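## Task

Lift the piece standing on D1 off the board and set it upright on the table beside it. Then carry the piece from C5 onto D1. Square names come from the labels along the board's edge. When done, every square not involved must hold exactly what it held at the start, all pieces must be upright, and each moved piece must sit wholly within its new square.

## Robot and tools

Robot: two xArm7 arms, left_arm and right_arm, each with a parallel two-finger gripper and a wrist camera. The fixed camera is cam_low (504x504); the wrist cameras are cam_left_wrist and cam_right_wrist (896x504).

Frames. Scene frame: origin at table-top height midway between the arms, +x pointing out over the table, +z up, left_arm on the +y side (image left/right does not match these names). Calibrated bases in the scene frame: left_arm at (+0.057, +0.411, 0) m, unrotated; right_arm at (+0.056, -0.313, 0) m, turned very slightly about z. Each arm reports its end_effector_position (metres), end_effector_quat_wxyz and velocities in its own base frame, not the scene frame; expect errors of a few cm, more at long reach. The end-effector point lies between the closed finger pads, about 2 cm short of the fingertips; fingers point along the gripper's +z and close along its y. Closing pushes the tips roughly 10 mm further along +z, mostly while the gap is above 40 mm.

Joint order. Every row and every per-joint list uses this order per arm: elbow, wrist pitch, shoulder, forearm roll, upper arm roll, waist, wrist roll. Upper arm roll and forearm roll have their sign flipped relative to the URDF in all commands and readings. URDF ranges (rad): waist -6.283..6.283, shoulder -2.059..2.094, upper arm roll -6.283..6.283, elbow -0.192..3.927, forearm roll -6.283..6.283, wrist pitch -1.693..3.142, wrist roll -6.283..6.283. A command pushing a joint more than about 0.010 rad beyond its range makes the action be rejected for both arms.

A row is always 16 numbers in [-1, 1]: left_arm's 7 joint values then its opening, then right_arm's 7 joint values then its opening. Joint values are offsets, not angles: they are added to the Joint targets held when the action (or move) begins, scaled so 1.0 equals 2.262 rad. Sending the same offset twice moves the joint twice. Send 0 to keep a joint where it is targeted. The opening is absolute: +1 fully open, -1 closed; 0 is a real command, so repeat the current value to leave a gripper alone.

Tools.
execute_actions(actions, cameras): actions is a list of actions; each action is a table of up to 15 rows, one per 1/30 s step, the last row held to fill 15 steps. An empty list just reports state and images. cameras selects images: omit or ["all"] for all, [] for none.
move(target, speed, blend, opening_speed, blocking, cameras): target is one 16-number row, or a list of up to 15 rows, every row an offset from the same starting Joint targets. All joints travel together, so the hand follows a curve and does not avoid obstacles or the other arm. speed in rad/s for the joint with farthest to go, 0.01 to 3.14, default 0.5; blend in rad rounds corners between listed targets; opening_speed, 0.2 or more per second on the -1..+1 scale, ramps the gripper. blocking=false returns after about 0.5 s while the path continues.
wait(seconds 0 to 10), stop() to brake a running move, zoom_image(camera, region [x0,y0,x1,y1] pixels, at most 504x504), clear_fault(arm), read_manual(section) for licence texts, finished_scene(scene = current scene number) to end the scene irreversibly.

Reading results. Joint positions and Joint velocities give per-arm blocks in the joint order above (rad, rad/s) then the finger-pad gap (m; 0.084 open). Joint targets are what the next offsets add to. Tool commands shows each gripper's current command; grip_measured is the measured opening on the command scale. Joint torques include gravity and are noisy; positive means toward a larger position number. The move line reports done, off_target, moving, held or fault, plus limits=held if steps were withheld. Other lines: joint sent to its limit, joint command not followed (the inter-arm clearance check intervened), MOTOR HOT, OVER-TEMPERATURE FAULT, torque fault. "within noise" means that arm is still. Camera pictures from wrists can lag during motion; calibration lines list K and T_world_to_cam.

Limits and grip. Each joint target is kept within 0.692 rad of its measured angle per step, and a jump that would move the hand over 70 mm is scaled back, so big changes need several actions. To hold a piece, command an opening well below grip_measured; lower squeezes harder (about 24 N per pad max).

Avoid: dropping pieces or releasing them while moving, knocking pieces over, anything leaving the table, hard or fast contact with board or table, and arms touching each other (can end the scene). Contact torque at a joint's load limit (waist 41.3, shoulder 41.5, upper arm roll/elbow/forearm roll 26.4, wrist pitch 14.2, wrist roll 14.8 N m) or a motor saturated for 1 s causes a torque fault that stops the arm until clear_fault. Holding loads or stretching out overheats motors; at 80 °C the arm brakes for 30 s or more. To stop a push against something, command targets back past the measured positions.

Each tool is called after ">>>" as name(argument=value, ...), one argument or row to a line, values as JSON.

## Session

>>> execute_actions(
  actions=[],
)

Scene clock: 0.00 s.
left_arm: end_effector_position=(+0.5765, +0.0132, +0.3884) grip_measured=+1.00 end_effector_quat_wxyz=(-0.294, +0.727, -0.186, +0.592) | right_arm: end_effector_position=(+0.0892, -0.2551, +0.2844) grip_measured=+1.00 end_effector_quat_wxyz=(-0.158, +0.934, +0.306, +0.093)
Joint names: [elbow, wrist pitch, shoulder, forearm roll, upper arm roll, waist, wrist roll]
Joint positions: left_arm=[0.703 -0.78 -0.946 -0.529 1.252 1.688 -0.58 0.084] | right_arm=[0.891 1.638 -0.473 -0.008 0.431 -0.841 -1.834 0.084]
Joint velocities: within noise
Joint torques (N m): no reading
Joint targets: left_arm=[0.703 -0.780 -0.946 -0.529 1.252 1.688 -0.580] | right_arm=[0.891 1.638 -0.473 -0.008 0.431 -0.841 -1.834]
Tool commands: left_gripper/opening=+1.0 right_gripper/opening=+1.0

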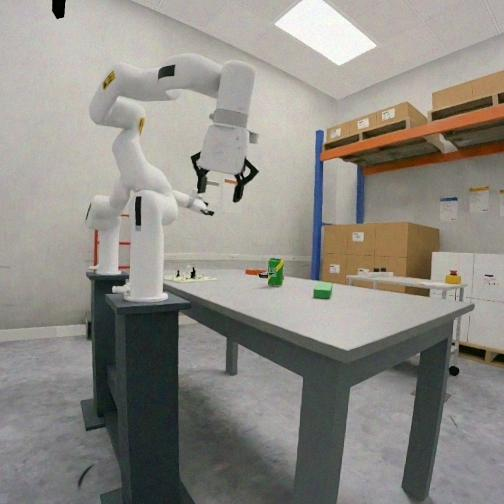

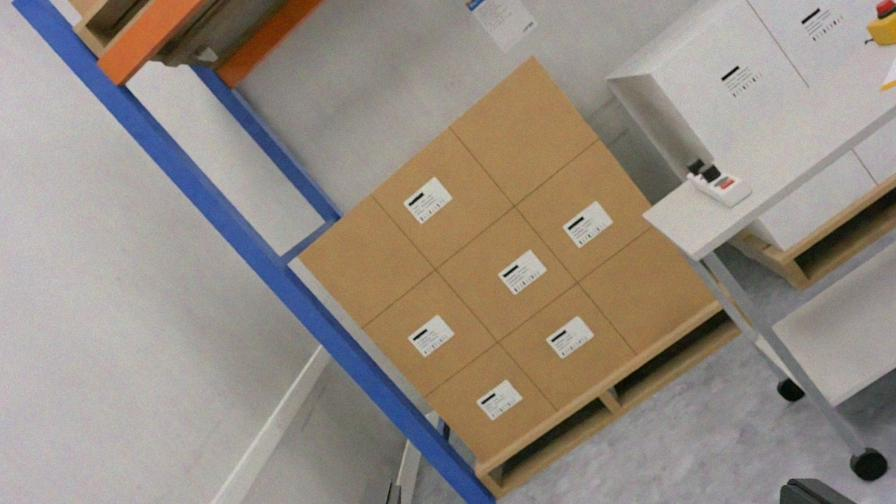

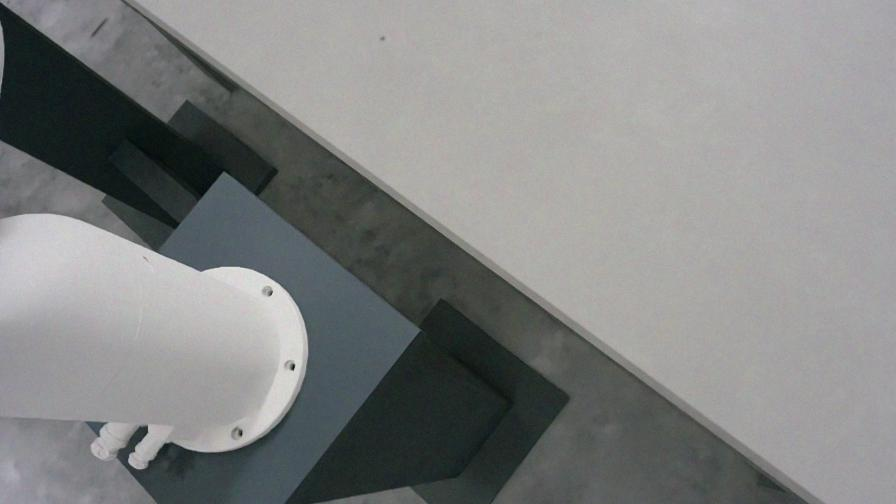

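>>> zoom_image(
  camera="cam_low",
  region=[140, 240, 350, 310],
)

>>> zoom_image(
  camera="cam_low",
  region=[155, 255, 225, 290],
)

Scaled by 2.400 from the camera's 504x504 image, which has a finer 720x720 frame.

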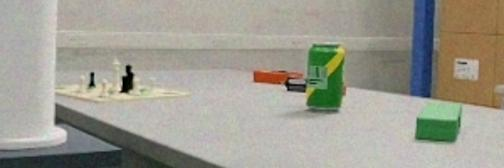

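Scaled by 7.200 from the camera's 504x504 image, which has a finer 720x720 frame.

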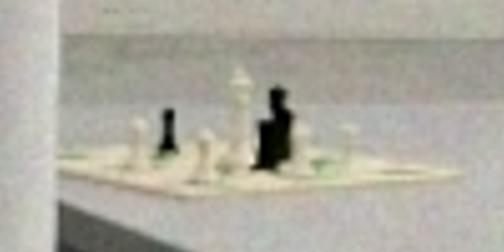

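>>> move(
  target=[0.217,0.9885,0.302,0.234,-0.553,-0.967,0.256,1,0,0,0,0,0,0,0,1],
  speed=0.9,
)

Scene clock: 7.37 s.
left_arm: end_effector_position=(+0.3508, -0.1921, +0.3501) grip_measured=+1.00 end_effector_quat_wxyz=(+0.000, +0.969, -0.247, +0.000) | right_arm: end_effector_position=(+0.0892, -0.2551, +0.2844) grip_measured=+1.00 end_effector_quat_wxyz=(-0.158, +0.934, +0.306, +0.093)
Joint names: [elbow, wrist pitch, shoulder, forearm roll, upper arm roll, waist, wrist roll]
Joint positions: left_arm=[1.194 1.456 -0.263 0.001 0.001 -0.499 -0.001 0.084] | right_arm=[0.891 1.638 -0.473 -0.008 0.431 -0.841 -1.834 0.084]
Joint torques (N m): left_arm=[21.29 -1 -15.38 0.5 -1.12 -1.14 0.15] | right_arm=[12.25 -1.07 -5.13 -0.92 -2.5 0.73 0.31]
Joint targets: left_arm=[1.194 1.456 -0.263 0.001 0.001 -0.499 -0.001] | right_arm=[0.891 1.638 -0.473 -0.008 0.431 -0.841 -1.834]
move: done
camera_calibration:
cam_left_wrist: T_world_to_cam=[[-0.475371, -0.879782, 0.00255659, 0.0278561], [-0.879769, 0.475378, 0.0047972, 0.466237], [-0.00543583, 0.0000312377, -0.999985, 0.482001], [0, 0, 0, 1]] pos_world=[0.426043, -0.197147, 0.479686]

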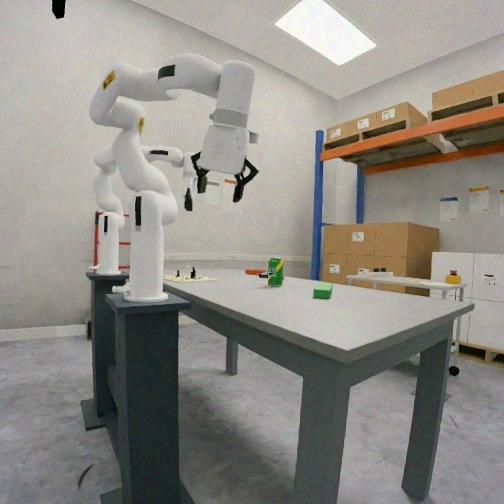

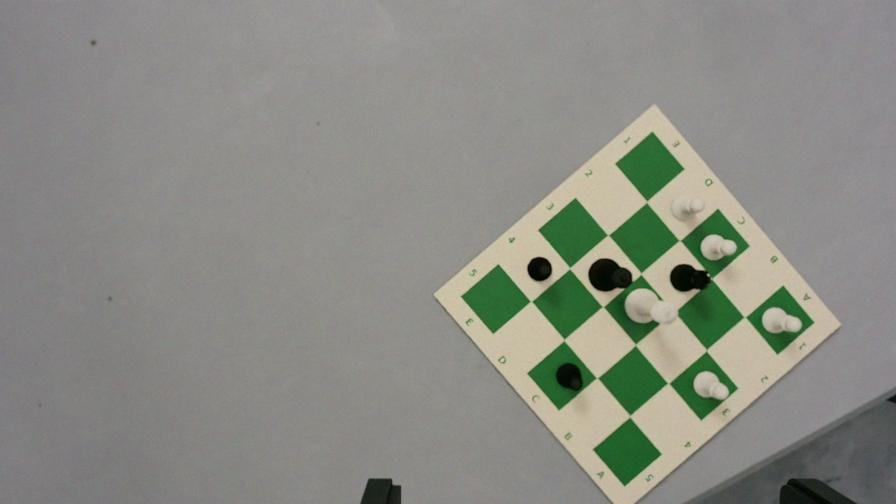

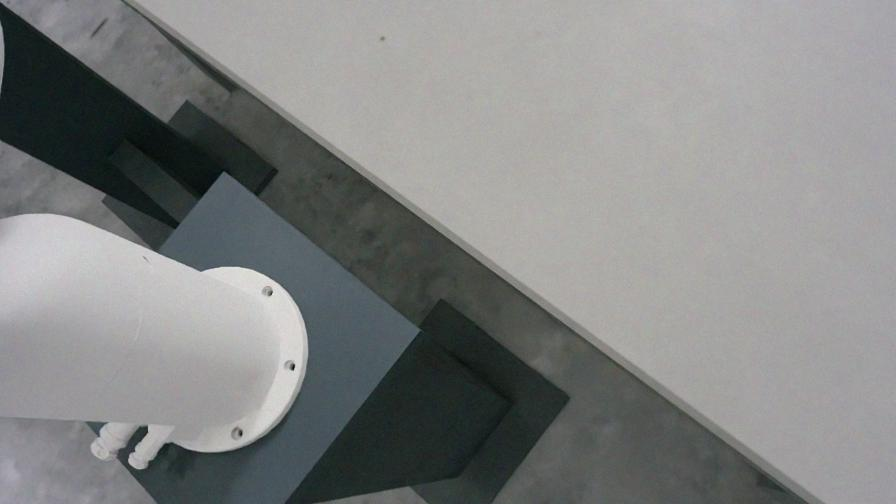

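>>> zoom_image(
  camera="cam_left_wrist",
  region=[420, 90, 860, 504],
)

Scaled by 1.145 from the camera's 896x504 image, which has a finer 1280x720 frame.

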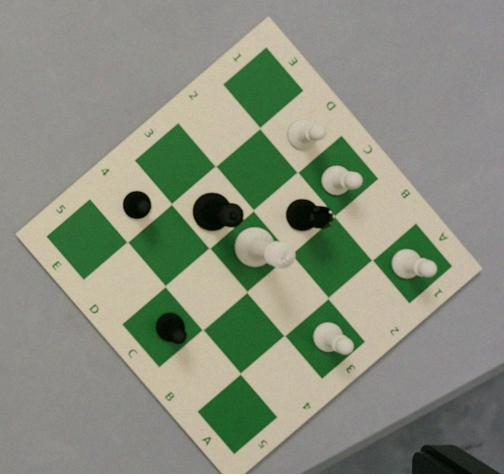

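>>> move(
  target=[0.0345,-0.1662,0.2011,0,0,-0.1233,-0.439,0.3,0,0,0,0,0,0,0,1],
  speed=0.8,
  cameras=["cam_left_wrist"],
)

>>> zoom_image(
  camera="cam_left_wrist",
  region=[300, 220, 720, 504],
)

Scene clock: 16.13 s.
left_arm: end_effector_position=(+0.3712, -0.3670, +0.1999) grip_measured=+0.29 end_effector_quat_wxyz=(+0.000, +0.994, +0.107, +0.000) | right_arm: end_effector_position=(+0.0892, -0.2551, +0.2844) grip_measured=+1.00 end_effector_quat_wxyz=(-0.158, +0.934, +0.306, +0.093)
Joint names: [elbow, wrist pitch, shoulder, forearm roll, upper arm roll, waist, wrist roll]
Joint positions: left_arm=[1.272 1.08 0.192 0.001 0.001 -0.778 -0.994 0.056] | right_arm=[0.891 1.638 -0.473 -0.008 0.431 -0.841 -1.834 0.084]
Joint torques (N m): left_arm=[20.82 -1.51 -27.65 -0.1 -0.43 -1.63 -0.21] | right_arm=[12.23 -1.05 -5.35 -0.84 -2.39 0.74 0.24]
Joint targets: left_arm=[1.272 1.080 0.192 0.001 0.001 -0.778 -0.994] | right_arm=[0.891 1.638 -0.473 -0.008 0.431 -0.841 -1.834]
move: done
camera_calibration:
cam_left_wrist: T_world_to_cam=[[0.217131, -0.976139, 0.00272037, -0.408434], [-0.976126, -0.21711, 0.00636628, 0.349437], [-0.00562376, -0.00403774, -0.999976, 0.330504], [0, 0, 0, 1]] pos_world=[0.431637, -0.321487, 0.329383]
Images, in order (width x height): cam_left_wrist 896x504.

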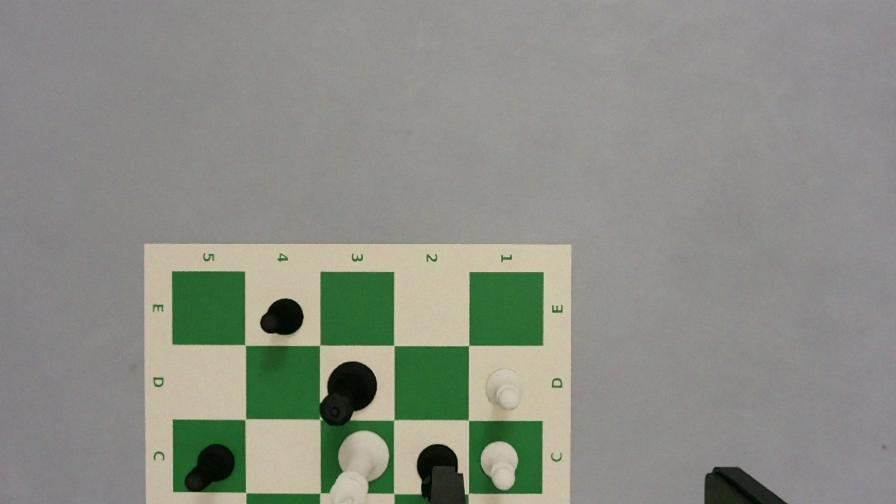

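Scaled by 1.200 from the camera's 896x504 image, which has a finer 1280x720 frame.

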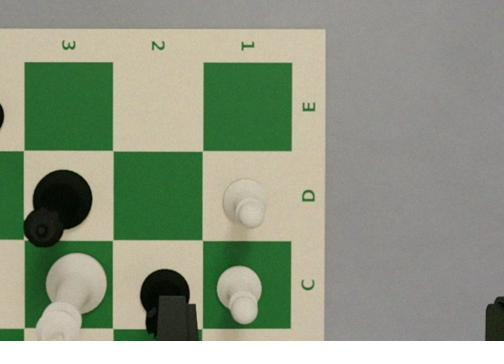

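>>> move(
  target=[-0.0612,-0.1160,0.0548,0,0,-0.0018,-0.0018,-0.1,0,0,0,0,0,0,0,1],
  speed=0.5,
  cameras=["cam_left_wrist"],
)

Scene clock: 21.97 s.
left_arm: end_effector_position=(+0.3681, -0.3670, +0.0999) grip_measured=-0.11 end_effector_quat_wxyz=(+0.000, +0.994, +0.107, +0.000) | right_arm: end_effector_position=(+0.0892, -0.2551, +0.2844) grip_measured=+1.00 end_effector_quat_wxyz=(-0.158, +0.934, +0.306, +0.093)
Joint names: [elbow, wrist pitch, shoulder, forearm roll, upper arm roll, waist, wrist roll]
Joint positions: left_arm=[1.133 0.817 0.316 0.001 0.001 -0.782 -0.998 0.039] | right_arm=[0.891 1.638 -0.473 -0.008 0.431 -0.841 -1.834 0.084]
Joint torques (N m): left_arm=[18.27 -1.54 -29.67 -0.25 0.17 -1.45 0.09] | right_arm=[12.18 -1.11 -5.17 -0.91 -2.32 0.61 0.27]
Joint targets: left_arm=[1.133 0.817 0.316 0.001 0.001 -0.782 -0.998] | right_arm=[0.891 1.638 -0.473 -0.008 0.431 -0.841 -1.834]
move: done
camera_calibration:
cam_left_wrist: T_world_to_cam=[[0.217248, -0.976112, 0.00281697, -0.407454], [-0.9761, -0.217227, 0.00638872, 0.347015], [-0.00562419, -0.00413759, -0.999976, 0.230458], [0, 0, 0, 1]] pos_world=[0.428537, -0.321387, 0.229383]
Images, in order (width x height): cam_left_wrist 896x504.

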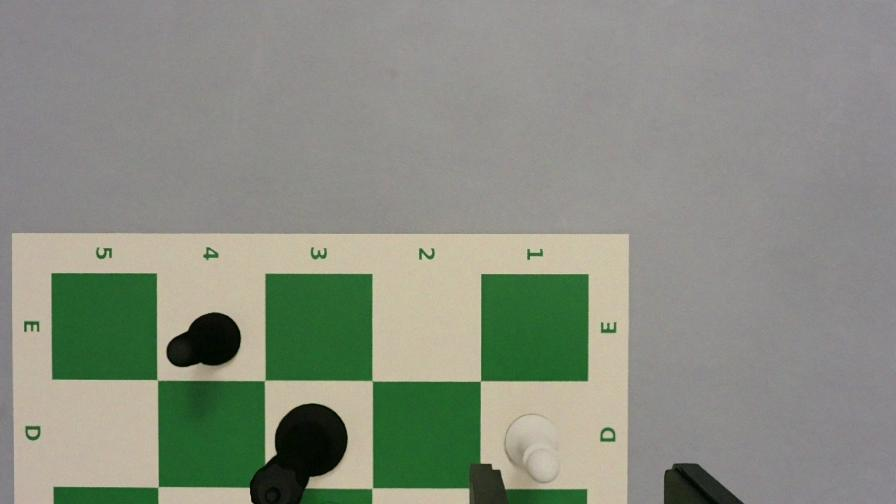

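>>> move(
  target=[-0.0174,-0.0740,0.0563,0,0,0.0008,0.0008,-0.1,0,0,0,0,0,0,0,1],
  speed=0.15,
  cameras=["cam_left_wrist"],
)

Scene clock: 25.00 s.
left_arm: end_effector_position=(+0.3678, -0.3653, +0.0321) grip_measured=-0.11 end_effector_quat_wxyz=(+0.001, +0.994, +0.107, +0.000) | right_arm: end_effector_position=(+0.0892, -0.2551, +0.2844) grip_measured=+1.00 end_effector_quat_wxyz=(-0.158, +0.934, +0.306, +0.093)
Joint names: [elbow, wrist pitch, shoulder, forearm roll, upper arm roll, waist, wrist roll]
Joint positions: left_arm=[1.094 0.65 0.443 0.001 0.001 -0.78 -0.996 0.039] | right_arm=[0.891 1.638 -0.473 -0.008 0.431 -0.841 -1.834 0.084]
Joint torques (N m): left_arm=[16.73 -1.38 -30.48 0.01 -0.22 1.78 0.43] | right_arm=[12.25 -1.11 -5.28 -0.91 -2.41 0.54 0.26]
Joint targets: left_arm=[1.094 0.650 0.443 0.001 0.001 -0.780 -0.996] | right_arm=[0.891 1.638 -0.473 -0.008 0.431 -0.841 -1.834]
move: done
camera_calibration:
cam_left_wrist: T_world_to_cam=[[0.217347, -0.976088, 0.00339114, -0.405645], [-0.97608, -0.217324, 0.00610755, 0.347434], [-0.00522453, -0.00463748, -0.999976, 0.162334], [0, 0, 0, 1]] pos_world=[0.428137, -0.319687, 0.161584]
Images, in order (width x height): cam_left_wrist 896x504.

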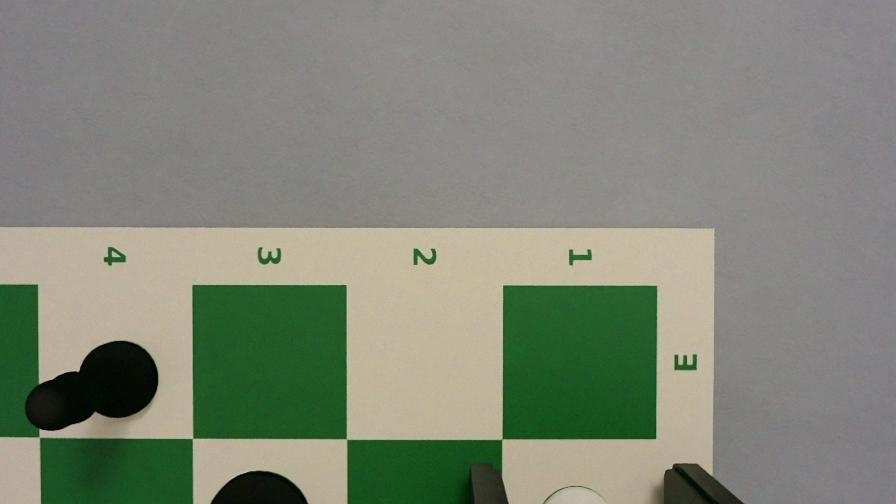

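>>> move(
  target=[0,0,0,0,0,0,0,-0.9,0,0,0,0,0,0,0,1],
  opening_speed=0.6,
  cameras=["cam_left_wrist"],
)

Scene clock: 27.23 s.
left_arm: end_effector_position=(+0.3678, -0.3653, +0.0322) grip_measured=-0.76 end_effector_quat_wxyz=(+0.001, +0.994, +0.107, +0.000) | right_arm: end_effector_position=(+0.0892, -0.2551, +0.2844) grip_measured=+1.00 end_effector_quat_wxyz=(-0.158, +0.934, +0.306, +0.093)
Joint names: [elbow, wrist pitch, shoulder, forearm roll, upper arm roll, waist, wrist roll]
Joint positions: left_arm=[1.094 0.65 0.443 0.001 0.001 -0.78 -0.996 0.011] | right_arm=[0.891 1.638 -0.473 -0.008 0.431 -0.841 -1.834 0.084]
Joint torques (N m): left_arm=[9.4 -0.65 -19.63 -0.03 -0.06 1.06 0.19] | right_arm=[12.2 -1.11 -5.1 -0.95 -2.35 0.71 0.24]
Joint targets: left_arm=[1.094 0.650 0.443 0.001 0.001 -0.780 -0.996] | right_arm=[0.891 1.638 -0.473 -0.008 0.431 -0.841 -1.834]
move: done
camera_calibration:
cam_left_wrist: T_world_to_cam=[[0.217348, -0.976088, 0.00351049, -0.405664], [-0.976081, -0.217324, 0.00603167, 0.347446], [-0.00512452, -0.00473749, -0.999976, 0.16226], [0, 0, 0, 1]] pos_world=[0.428137, -0.319687, 0.161584]
Images, in order (width x height): cam_left_wrist 896x504.

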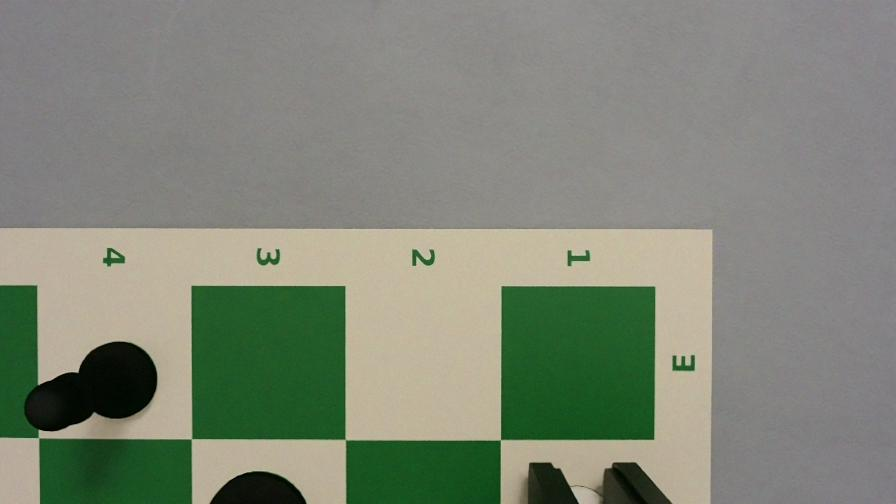

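>>> move(
  target=[0.0146,0.0732,-0.0583,0,0,0,0,-0.9,0,0,0,0,0,0,0,1],
  speed=0.2,
  cameras=["cam_left_wrist"],
)

Scene clock: 31.10 s.
left_arm: end_effector_position=(+0.3677, -0.3652, +0.0999) grip_measured=-0.76 end_effector_quat_wxyz=(+0.000, +0.994, +0.107, +0.000) | right_arm: end_effector_position=(+0.0892, -0.2551, +0.2844) grip_measured=+1.00 end_effector_quat_wxyz=(-0.158, +0.934, +0.306, +0.093)
Joint names: [elbow, wrist pitch, shoulder, forearm roll, upper arm roll, waist, wrist roll]
Joint positions: left_arm=[1.127 0.816 0.312 0.001 0.001 -0.78 -0.996 0.011] | right_arm=[0.891 1.638 -0.473 -0.008 0.431 -0.841 -1.834 0.084]
Joint torques (N m): left_arm=[19.25 -1.25 -31.91 -0.05 0.12 -0.4 0.02] | right_arm=[12.31 -1.05 -5.13 -0.97 -2.35 0.61 0.25]
Joint targets: left_arm=[1.127 0.816 0.312 0.001 0.001 -0.780 -0.996] | right_arm=[0.891 1.638 -0.473 -0.008 0.431 -0.841 -1.834]
move: done
camera_calibration:
cam_left_wrist: T_world_to_cam=[[0.217247, -0.976113, 0.00269763, -0.405681], [-0.9761, -0.217227, 0.00646462, 0.346977], [-0.0057242, -0.00403758, -0.999975, 0.230537], [0, 0, 0, 1]] pos_world=[0.428137, -0.319687, 0.229382]
Images, in order (width x height): cam_left_wrist 896x504.

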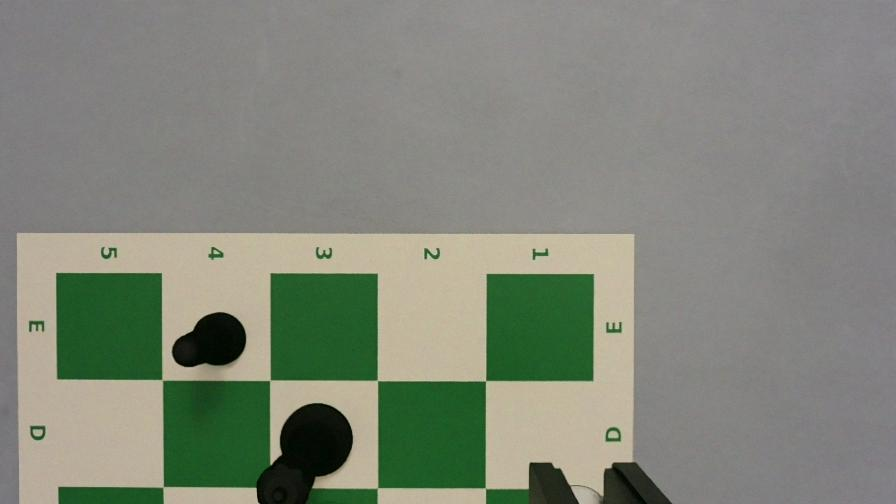

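>>> move(
  target=[
    [0.1656,0.1259,0.0401,0,0,0.0745,0.0745,-0.9,0,0,0,0,0,0,0,1],
    [0.1507,0.0580,0.0930,0,0,0.0745,0.0745,-0.9,0,0,0,0,0,0,0,1],
  ],
  speed=[0.4,0.15],
  cameras=["cam_left_wrist"],
)

Scene clock: 35.10 s.
left_arm: end_effector_position=(+0.4828, -0.3400, +0.1058) grip_measured=-0.76 end_effector_quat_wxyz=(+0.000, +0.994, +0.107, -0.001) | right_arm: end_effector_position=(+0.0892, -0.2551, +0.2844) grip_measured=+1.00 end_effector_quat_wxyz=(-0.158, +0.934, +0.306, +0.093)
Joint names: [elbow, wrist pitch, shoulder, forearm roll, upper arm roll, waist, wrist roll]
Joint positions: left_arm=[1.468 0.947 0.522 0.001 0.001 -0.612 -0.828 0.011] | right_arm=[0.891 1.638 -0.473 -0.008 0.431 -0.841 -1.834 0.084]
Joint torques (N m): left_arm=[19.39 -1.56 -34.91 -0.04 -0.24 1.81 -0.06] | right_arm=[12.24 -1.11 -5.28 -0.96 -2.34 0.57 0.22]
Joint targets: left_arm=[1.468 0.947 0.522 0.001 0.001 -0.612 -0.828] | right_arm=[0.891 1.638 -0.473 -0.008 0.431 -0.841 -1.834]
move: done
camera_calibration:
cam_left_wrist: T_world_to_cam=[[0.217248, -0.976113, 0.00256726, -0.405997], [-0.976096, -0.217226, 0.00705029, 0.464741], [-0.0063242, -0.00403755, -0.999972, 0.237522], [0, 0, 0, 1]] pos_world=[0.543336, -0.294387, 0.235281]
Images, in order (width x height): cam_left_wrist 896x504.

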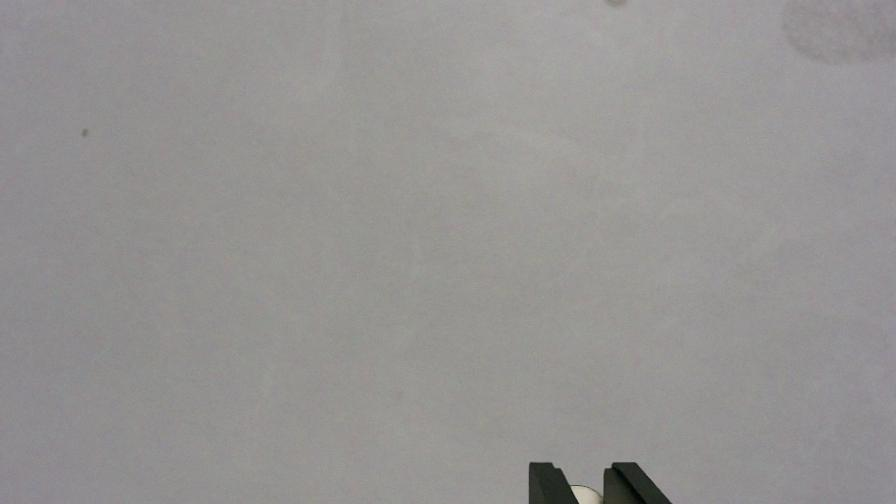

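>>> move(
  target=[-0.0146,-0.0733,0.0581,0,0,0,0,-0.9,0,0,0,0,0,0,0,1],
  speed=0.15,
  cameras=["cam_left_wrist"],
)

Scene clock: 37.40 s.
left_arm: end_effector_position=(+0.4842, -0.3409, +0.0278) grip_measured=-0.76 end_effector_quat_wxyz=(+0.001, +0.994, +0.107, +0.000) | right_arm: end_effector_position=(+0.0892, -0.2551, +0.2844) grip_measured=+1.00 end_effector_quat_wxyz=(-0.158, +0.934, +0.306, +0.093)
Joint names: [elbow, wrist pitch, shoulder, forearm roll, upper arm roll, waist, wrist roll]
Joint positions: left_arm=[1.435 0.781 0.653 0.001 0.001 -0.612 -0.828 0.011] | right_arm=[0.891 1.638 -0.473 -0.008 0.431 -0.841 -1.834 0.084]
Joint torques (N m): left_arm=[17.94 -1.42 -36.62 -0.23 -0.24 1.94 -0.05] | right_arm=[12.21 -1.12 -5.18 -0.94 -2.39 0.48 0.27]
Joint targets: left_arm=[1.435 0.781 0.653 0.001 0.001 -0.612 -0.828] | right_arm=[0.891 1.638 -0.473 -0.008 0.431 -0.841 -1.834]
move: done
camera_calibration:
cam_left_wrist: T_world_to_cam=[[0.217444, -0.976066, 0.00368316, -0.407205], [-0.976059, -0.217419, 0.00617342, 0.466328], [-0.00522488, -0.00493736, -0.999974, 0.158667], [0, 0, 0, 1]] pos_world=[0.544537, -0.295287, 0.157284]
Images, in order (width x height): cam_left_wrist 896x504.

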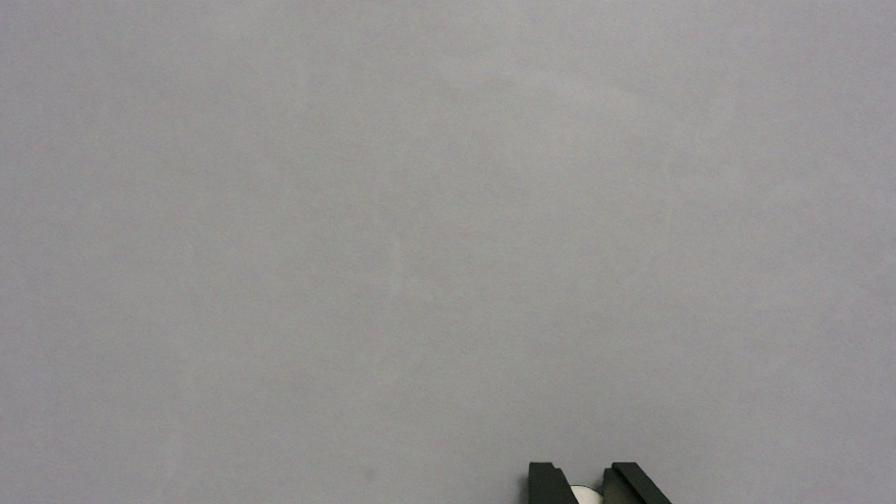

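>>> move(
  target=[-0.0003,-0.0011,0.0009,0,0,0,0,-0.9,0,0,0,0,0,0,0,1],
  speed=0.05,
  cameras=[],
)

>>> move(
  target=[-0.0002,-0.0008,0.0006,0,0,0,0,-0.9,0,0,0,0,0,0,0,1],
  speed=0.05,
  cameras=[],
)

Scene clock: 38.87 s.
left_arm: end_effector_position=(+0.4841, -0.3409, +0.0266) grip_measured=-0.76 end_effector_quat_wxyz=(+0.001, +0.994, +0.107, +0.000) | right_arm: end_effector_position=(+0.0892, -0.2551, +0.2844) grip_measured=+1.00 end_effector_quat_wxyz=(-0.158, +0.934, +0.306, +0.093)
Joint names: [elbow, wrist pitch, shoulder, forearm roll, upper arm roll, waist, wrist roll]
Joint positions: left_arm=[1.434 0.778 0.655 0.001 0.001 -0.612 -0.828 0.011] | right_arm=[0.891 1.638 -0.473 -0.008 0.431 -0.841 -1.834 0.084]
Joint torques (N m): left_arm=[13.38 -2.05 -25.47 -0.13 0.05 1.47 -0.15] | right_arm=[12.2 -1.12 -5.13 -1.02 -2.39 0.65 0.21]
Joint targets: left_arm=[1.434 0.778 0.655 0.001 0.001 -0.612 -0.828] | right_arm=[0.891 1.638 -0.473 -0.008 0.431 -0.841 -1.834]
move: done
No camera images: "cameras" was empty.

Scene clock: 39.57 s.
left_arm: end_effector_position=(+0.4840, -0.3408, +0.0258) grip_measured=-0.76 end_effector_quat_wxyz=(+0.001, +0.994, +0.107, +0.000) | right_arm: end_effector_position=(+0.0892, -0.2551, +0.2844) grip_measured=+1.00 end_effector_quat_wxyz=(-0.158, +0.934, +0.306, +0.093)
Joint names: [elbow, wrist pitch, shoulder, forearm roll, upper arm roll, waist, wrist roll]
Joint positions: left_arm=[1.434 0.777 0.657 0.001 0.001 -0.612 -0.828 0.011] | right_arm=[0.891 1.638 -0.473 -0.008 0.431 -0.841 -1.834 0.084]
Joint torques (N m): left_arm=[7.26 -2.67 -10.26 -0.08 0.1 1.63 0] | right_arm=[12.26 -1.11 -5.2 -0.98 -2.3 0.54 0.28]
Joint targets: left_arm=[1.434 0.777 0.657 0.001 0.001 -0.612 -0.828] | right_arm=[0.891 1.638 -0.473 -0.008 0.431 -0.841 -1.834]
move: done
No camera images: "cameras" was empty.

>>> move(
  target=[
    [0.0002,0.0008,-0.0006,0,0,0,0,-0.9,0,0,0,0,0,0,0,1],
    [0.0002,0.0008,-0.0006,0,0,0,0,-0.1,0,0,0,0,0,0,0,1],
  ],
  speed=0.05,
  opening_speed=0.6,
  cameras=["cam_left_wrist"],
)

Scene clock: 42.53 s.
left_arm: end_effector_position=(+0.4841, -0.3408, +0.0265) grip_measured=-0.11 end_effector_quat_wxyz=(+0.001, +0.994, +0.107, +0.000) | right_arm: end_effector_position=(+0.0892, -0.2551, +0.2844) grip_measured=+1.00 end_effector_quat_wxyz=(-0.158, +0.934, +0.306, +0.093)
Joint names: [elbow, wrist pitch, shoulder, forearm roll, upper arm roll, waist, wrist roll]
Joint positions: left_arm=[1.434 0.778 0.655 0.001 0.001 -0.612 -0.828 0.039] | right_arm=[0.891 1.638 -0.473 -0.008 0.431 -0.841 -1.834 0.084]
Joint torques (N m): left_arm=[18.88 -1.4 -38.86 -0.26 -0.12 -0.67 0.06] | right_arm=[12.29 -1.15 -5.29 -1.04 -2.37 0.61 0.22]
Joint targets: left_arm=[1.434 0.778 0.655 0.001 0.001 -0.612 -0.828] | right_arm=[0.891 1.638 -0.473 -0.008 0.431 -0.841 -1.834]
move: done
camera_calibration:
cam_left_wrist: T_world_to_cam=[[0.217443, -0.976067, 0.00344445, -0.407043], [-0.976058, -0.217419, 0.00632516, 0.466236], [-0.00542489, -0.00473735, -0.999974, 0.157535], [0, 0, 0, 1]] pos_world=[0.544437, -0.295187, 0.155984]
Images, in order (width x height): cam_left_wrist 896x504.

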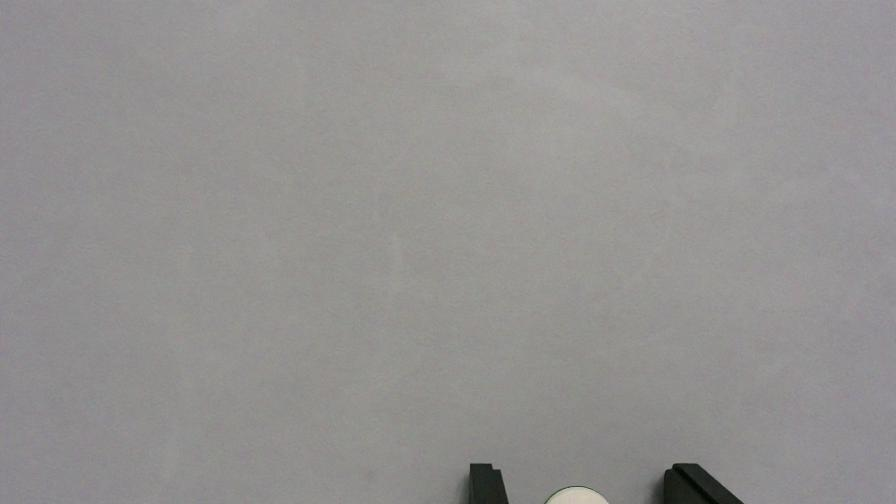

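>>> move(
  target=[
    [0.0464,0.1320,-0.0851,0,0,0,0,-0.1,0,0,0,0,0,0,0,1],
    [-0.3348,0.0530,-0.3874,0,0,-0.0191,-0.0190,-0.1,0,0,0,0,0,0,0,1],
  ],
  speed=[0.25,0.6],
  cameras=["cam_left_wrist"],
)

>>> zoom_image(
  camera="cam_left_wrist",
  region=[400, 304, 700, 504],
)

Scene clock: 48.57 s.
left_arm: end_effector_position=(+0.3002, -0.2314, +0.1599) grip_measured=-0.11 end_effector_quat_wxyz=(+0.000, +0.994, +0.107, +0.000) | right_arm: end_effector_position=(+0.0892, -0.2551, +0.2844) grip_measured=+1.00 end_effector_quat_wxyz=(-0.158, +0.934, +0.306, +0.093)
Joint names: [elbow, wrist pitch, shoulder, forearm roll, upper arm roll, waist, wrist roll]
Joint positions: left_arm=[0.677 0.898 -0.221 0.001 0.001 -0.655 -0.871 0.039] | right_arm=[0.891 1.638 -0.473 -0.008 0.431 -0.841 -1.834 0.084]
Joint torques (N m): left_arm=[18.61 -1.39 -17.83 -0.31 -0.59 -1.62 -0.1] | right_arm=[12.27 -1.1 -5.07 -1.01 -2.35 0.61 0.2]
Joint targets: left_arm=[0.677 0.898 -0.221 0.001 0.001 -0.655 -0.871] | right_arm=[0.891 1.638 -0.473 -0.008 0.431 -0.841 -1.834]
move: done
camera_calibration:
cam_left_wrist: T_world_to_cam=[[0.216935, -0.976184, 0.00205985, -0.260291], [-0.97617, -0.216919, 0.00611483, 0.30995], [-0.00552237, -0.00333728, -0.999979, 0.290848], [0, 0, 0, 1]] pos_world=[0.360637, -0.185887, 0.289482]
Images, in order (width x height): cam_left_wrist 896x504.

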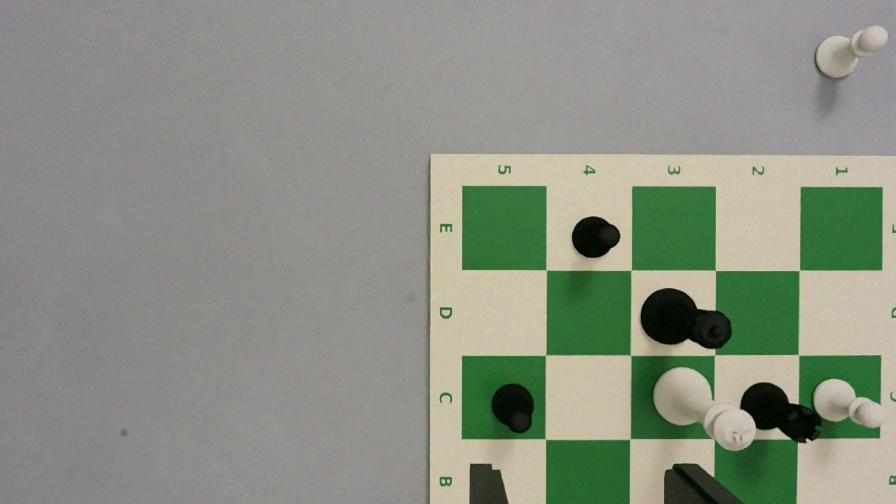

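Scaled by 1.680 from the camera's 896x504 image, which has a finer 1280x720 frame.

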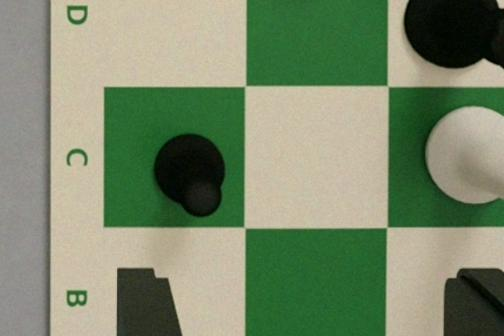

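>>> move(
  target=[-0.0539,-0.1851,0.1313,0,0,0.0004,0.0004,-0.1,0,0,0,0,0,0,0,1],
  speed=0.25,
  cameras=["cam_left_wrist"],
)

Scene clock: 52.80 s.
left_arm: end_effector_position=(+0.2988, -0.2299, +0.0354) grip_measured=-0.11 end_effector_quat_wxyz=(+0.000, +0.994, +0.107, +0.000) | right_arm: end_effector_position=(+0.0892, -0.2551, +0.2844) grip_measured=+1.00 end_effector_quat_wxyz=(-0.158, +0.934, +0.306, +0.093)
Joint names: [elbow, wrist pitch, shoulder, forearm roll, upper arm roll, waist, wrist roll]
Joint positions: left_arm=[0.555 0.48 0.076 0.001 0.001 -0.654 -0.87 0.039] | right_arm=[0.891 1.638 -0.473 -0.008 0.431 -0.841 -1.834 0.084]
Joint torques (N m): left_arm=[14.31 -1.47 -19.53 -0.24 -0.22 1.88 0.29] | right_arm=[12.31 -1.14 -5.32 -1.14 -2.36 0.6 0.21]
Joint targets: left_arm=[0.555 0.480 0.076 0.001 0.001 -0.654 -0.870] | right_arm=[0.891 1.638 -0.473 -0.008 0.431 -0.841 -1.834]
move: done
camera_calibration:
cam_left_wrist: T_world_to_cam=[[0.21703, -0.976163, 0.00199447, -0.258405], [-0.976148, -0.217014, 0.00640902, 0.309672], [-0.00582342, -0.00333784, -0.999977, 0.166355], [0, 0, 0, 1]] pos_world=[0.359336, -0.184487, 0.164882]
Images, in order (width x height): cam_left_wrist 896x504.

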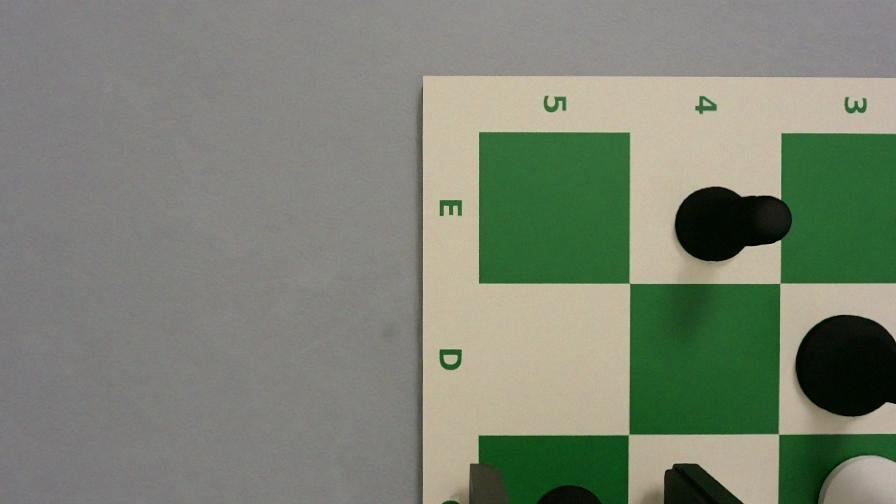

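>>> move(
  target=[
    [0,0,0,0,0,0.0015,0.0015,-0.1,0,0,0,0,0,0,0,1],
    [0,0,0,0,0,0.0015,0.0015,-0.9,0,0,0,0,0,0,0,1],
  ],
  speed=0.05,
  opening_speed=0.5,
  cameras=["cam_left_wrist"],
)

Scene clock: 56.47 s.
left_arm: end_effector_position=(+0.2996, -0.2289, +0.0353) grip_measured=-0.78 end_effector_quat_wxyz=(+0.000, +0.994, +0.107, +0.000) | right_arm: end_effector_position=(+0.0892, -0.2551, +0.2844) grip_measured=+1.00 end_effector_quat_wxyz=(-0.158, +0.934, +0.306, +0.093)
Joint names: [elbow, wrist pitch, shoulder, forearm roll, upper arm roll, waist, wrist roll]
Joint positions: left_arm=[0.555 0.48 0.076 0.001 0.001 -0.651 -0.866 0.01] | right_arm=[0.891 1.638 -0.473 -0.008 0.431 -0.841 -1.834 0.084]
Joint torques (N m): left_arm=[15.29 -1.12 -19.84 -0.17 -0.17 1.46 0.21] | right_arm=[12.24 -1.14 -5.17 -1.18 -2.38 0.58 0.18]
Joint targets: left_arm=[0.555 0.480 0.076 0.001 0.001 -0.651 -0.866] | right_arm=[0.891 1.638 -0.473 -0.008 0.431 -0.841 -1.834]
move: done
camera_calibration:
cam_left_wrist: T_world_to_cam=[[0.21703, -0.976163, 0.00197276, -0.257479], [-0.976147, -0.217013, 0.00650663, 0.310579], [-0.00592342, -0.00333784, -0.999977, 0.166298], [0, 0, 0, 1]] pos_world=[0.360036, -0.183387, 0.164781]
Images, in order (width x height): cam_left_wrist 896x504.

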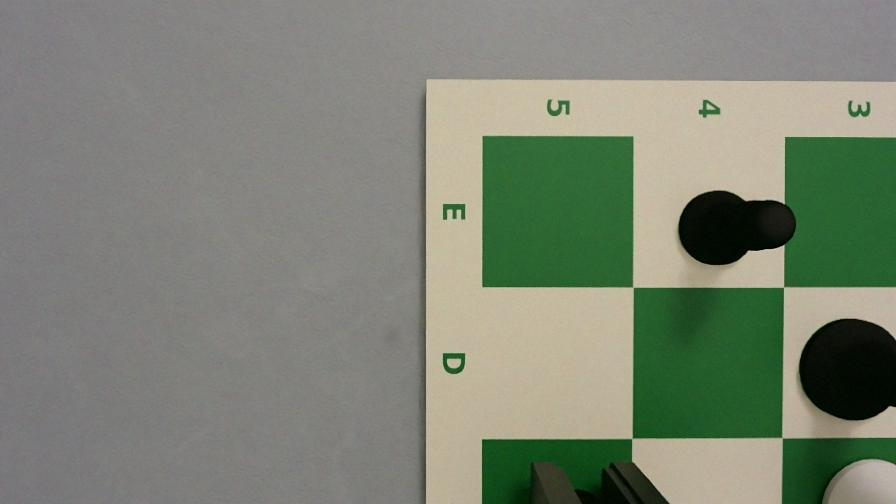

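>>> move(
  target=[
    [0.0539,0.1848,-0.1313,0,0,0,0,-0.9,0,0,0,0,0,0,0,1],
    [0.2870,0.2180,0.0686,0,0,-0.0559,-0.0563,-0.9,0,0,0,0,0,0,0,1],
  ],
  speed=[0.25,0.5],
  cameras=["cam_left_wrist"],
)

Scene clock: 61.33 s.
left_arm: end_effector_position=(+0.3708, -0.3660, +0.1600) grip_measured=-0.78 end_effector_quat_wxyz=(+0.000, +0.994, +0.108, +0.000) | right_arm: end_effector_position=(+0.0892, -0.2551, +0.2844) grip_measured=+1.00 end_effector_quat_wxyz=(-0.158, +0.934, +0.306, +0.093)
Joint names: [elbow, wrist pitch, shoulder, forearm roll, upper arm roll, waist, wrist roll]
Joint positions: left_arm=[1.204 0.973 0.231 0.001 0.001 -0.777 -0.994 0.01] | right_arm=[0.891 1.638 -0.473 -0.008 0.431 -0.841 -1.834 0.084]
Joint torques (N m): left_arm=[20.51 -0.96 -28.23 -0.38 -0.4 -1.39 -0.01] | right_arm=[12.24 -1.17 -5.17 -1 -2.46 0.64 0.21]
Joint targets: left_arm=[1.204 0.973 0.231 0.001 0.001 -0.777 -0.994] | right_arm=[0.891 1.638 -0.473 -0.008 0.431 -0.841 -1.834]
move: done
camera_calibration:
cam_left_wrist: T_world_to_cam=[[0.217842, -0.97598, 0.00295302, -0.407485], [-0.975969, -0.217821, 0.00621902, 0.349288], [-0.00542641, -0.00423682, -0.999976, 0.290359], [0, 0, 0, 1]] pos_world=[0.431237, -0.320385, 0.289383]
Images, in order (width x height): cam_left_wrist 896x504.

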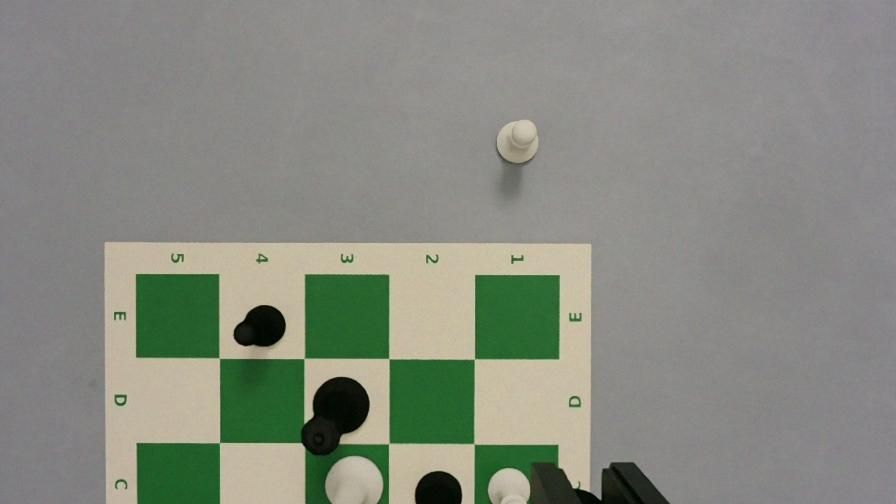

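>>> move(
  target=[-0.0427,-0.1348,0.0922,0,0,0,0,-0.9,0,0,0,0,0,0,0,1],
  speed=0.2,
  cameras=["cam_left_wrist"],
)

>>> move(
  target=[-0.0003,-0.0012,0.0009,0,0,0,0,-0.9,0,0,0,0,0,0,0,1],
  speed=0.05,
  cameras=[],
)

Scene clock: 64.30 s.
left_arm: end_effector_position=(+0.3709, -0.3661, +0.0373) grip_measured=-0.78 end_effector_quat_wxyz=(+0.000, +0.994, +0.108, +0.000) | right_arm: end_effector_position=(+0.0892, -0.2551, +0.2844) grip_measured=+1.00 end_effector_quat_wxyz=(-0.158, +0.934, +0.306, +0.093)
Joint names: [elbow, wrist pitch, shoulder, forearm roll, upper arm roll, waist, wrist roll]
Joint positions: left_arm=[1.107 0.668 0.44 0.001 0.001 -0.777 -0.994 0.01] | right_arm=[0.891 1.638 -0.473 -0.008 0.431 -0.841 -1.834 0.084]
Joint torques (N m): left_arm=[16.71 -1.4 -31.01 -0.56 -0.09 -1.2 0.18] | right_arm=[12.26 -1.16 -5.15 -1.07 -2.47 0.63 0.16]
Joint targets: left_arm=[1.107 0.668 0.440 0.001 0.001 -0.777 -0.994] | right_arm=[0.891 1.638 -0.473 -0.008 0.431 -0.841 -1.834]
move: done
camera_calibration:
cam_left_wrist: T_world_to_cam=[[0.218031, -0.975938, 0.0027884, -0.407283], [-0.975925, -0.21801, 0.00649122, 0.350001], [-0.00572713, -0.00413656, -0.999975, 0.167923], [0, 0, 0, 1]] pos_world=[0.431337, -0.320485, 0.166782]
Images, in order (width x height): cam_left_wrist 896x504.

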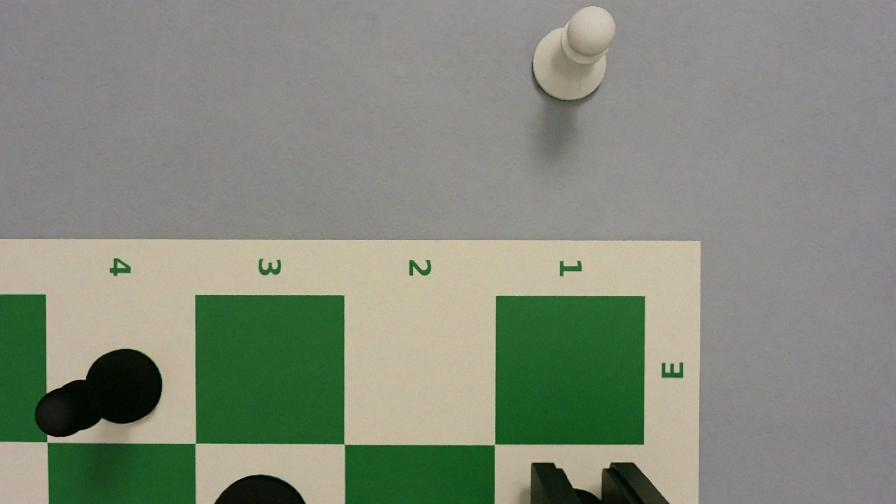

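Scene clock: 65.00 s.
left_arm: end_effector_position=(+0.3708, -0.3660, +0.0362) grip_measured=-0.78 end_effector_quat_wxyz=(+0.000, +0.994, +0.108, +0.000) | right_arm: end_effector_position=(+0.0892, -0.2551, +0.2844) grip_measured=+1.00 end_effector_quat_wxyz=(-0.158, +0.934, +0.306, +0.093)
Joint names: [elbow, wrist pitch, shoulder, forearm roll, upper arm roll, waist, wrist roll]
Joint positions: left_arm=[1.107 0.665 0.442 0.001 0.001 -0.777 -0.994 0.01] | right_arm=[0.891 1.638 -0.473 -0.008 0.431 -0.841 -1.834 0.084]
Joint torques (N m): left_arm=[16.8 -1.54 -31.08 -0.25 0.01 -0.92 0.3] | right_arm=[12.29 -1.14 -5.18 -1.17 -2.43 0.56 0.18]
Joint targets: left_arm=[1.107 0.665 0.442 0.001 0.001 -0.777 -0.994] | right_arm=[0.891 1.638 -0.473 -0.008 0.431 -0.841 -1.834]
move: done
No camera images: "cameras" was empty.

>>> move(
  target=[-0.0003,-0.0008,0.0006,0,0,0,0,-0.9,0,0,0,0,0,0,0,1],
  speed=0.05,
  cameras=[],
)

Scene clock: 66.53 s.
left_arm: end_effector_position=(+0.3707, -0.3659, +0.0355) grip_measured=-0.78 end_effector_quat_wxyz=(+0.000, +0.994, +0.108, +0.000) | right_arm: end_effector_position=(+0.0892, -0.2551, +0.2844) grip_measured=+1.00 end_effector_quat_wxyz=(-0.158, +0.934, +0.306, +0.093)
Joint names: [elbow, wrist pitch, shoulder, forearm roll, upper arm roll, waist, wrist roll]
Joint positions: left_arm=[1.106 0.663 0.443 0.001 0.001 -0.777 -0.994 0.01] | right_arm=[0.891 1.638 -0.473 -0.008 0.431 -0.841 -1.834 0.084]
Joint torques (N m): left_arm=[12.65 -1.17 -23.6 -0.32 -0.17 -0.98 0.2] | right_arm=[12.38 -1.15 -5.2 -1.14 -2.43 0.47 0.19]
Joint targets: left_arm=[1.106 0.663 0.443 0.001 0.001 -0.777 -0.994] | right_arm=[0.891 1.638 -0.473 -0.008 0.431 -0.841 -1.834]
move: done
No camera images: "cameras" was empty.

Light contact. Release, then rise.

>>> move(
  target=[
    [0,0,0,0,0,0,0,-0.1,0,0,0,0,0,0,0,1],
    [0.0430,0.1368,-0.0937,0,0,0,0,-0.1,0,0,0,0,0,0,0,1],
  ],
  speed=0.3,
  opening_speed=0.6,
  cameras=["cam_left_wrist"],
)

Scene clock: 70.60 s.
left_arm: end_effector_position=(+0.3706, -0.3658, +0.1596) grip_measured=-0.11 end_effector_quat_wxyz=(+0.000, +0.994, +0.108, +0.000) | right_arm: end_effector_position=(+0.0892, -0.2551, +0.2844) grip_measured=+1.00 end_effector_quat_wxyz=(-0.158, +0.934, +0.306, +0.093)
Joint names: [elbow, wrist pitch, shoulder, forearm roll, upper arm roll, waist, wrist roll]
Joint positions: left_arm=[1.203 0.973 0.231 0.001 0.001 -0.777 -0.994 0.039] | right_arm=[0.891 1.638 -0.473 -0.008 0.431 -0.841 -1.834 0.084]
Joint torques (N m): left_arm=[20.22 -1.11 -30.5 -0.08 -0.17 -0.97 0.21] | right_arm=[12.28 -1.17 -5.05 -1.08 -2.42 0.66 0.23]
Joint targets: left_arm=[1.203 0.973 0.231 0.001 0.001 -0.777 -0.994] | right_arm=[0.891 1.638 -0.473 -0.008 0.431 -0.841 -1.834]
move: done
camera_calibration:
cam_left_wrist: T_world_to_cam=[[0.217837, -0.975983, 0.00223672, -0.407135], [-0.975967, -0.217818, 0.00667392, 0.348984], [-0.00602644, -0.00363679, -0.999975, 0.290507], [0, 0, 0, 1]] pos_world=[0.431037, -0.320285, 0.289081]
Images, in order (width x height): cam_left_wrist 896x504.

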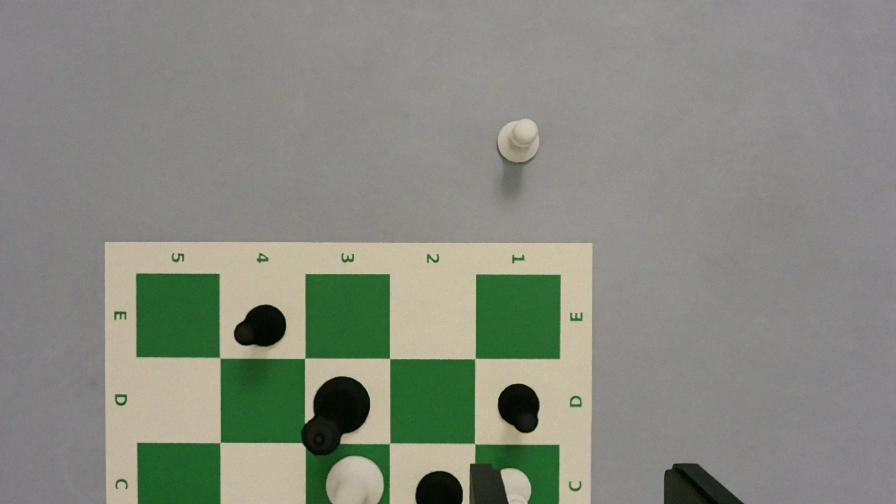

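>>> finished_scene(
  scene=1,
)

The scene is finished: the task was done.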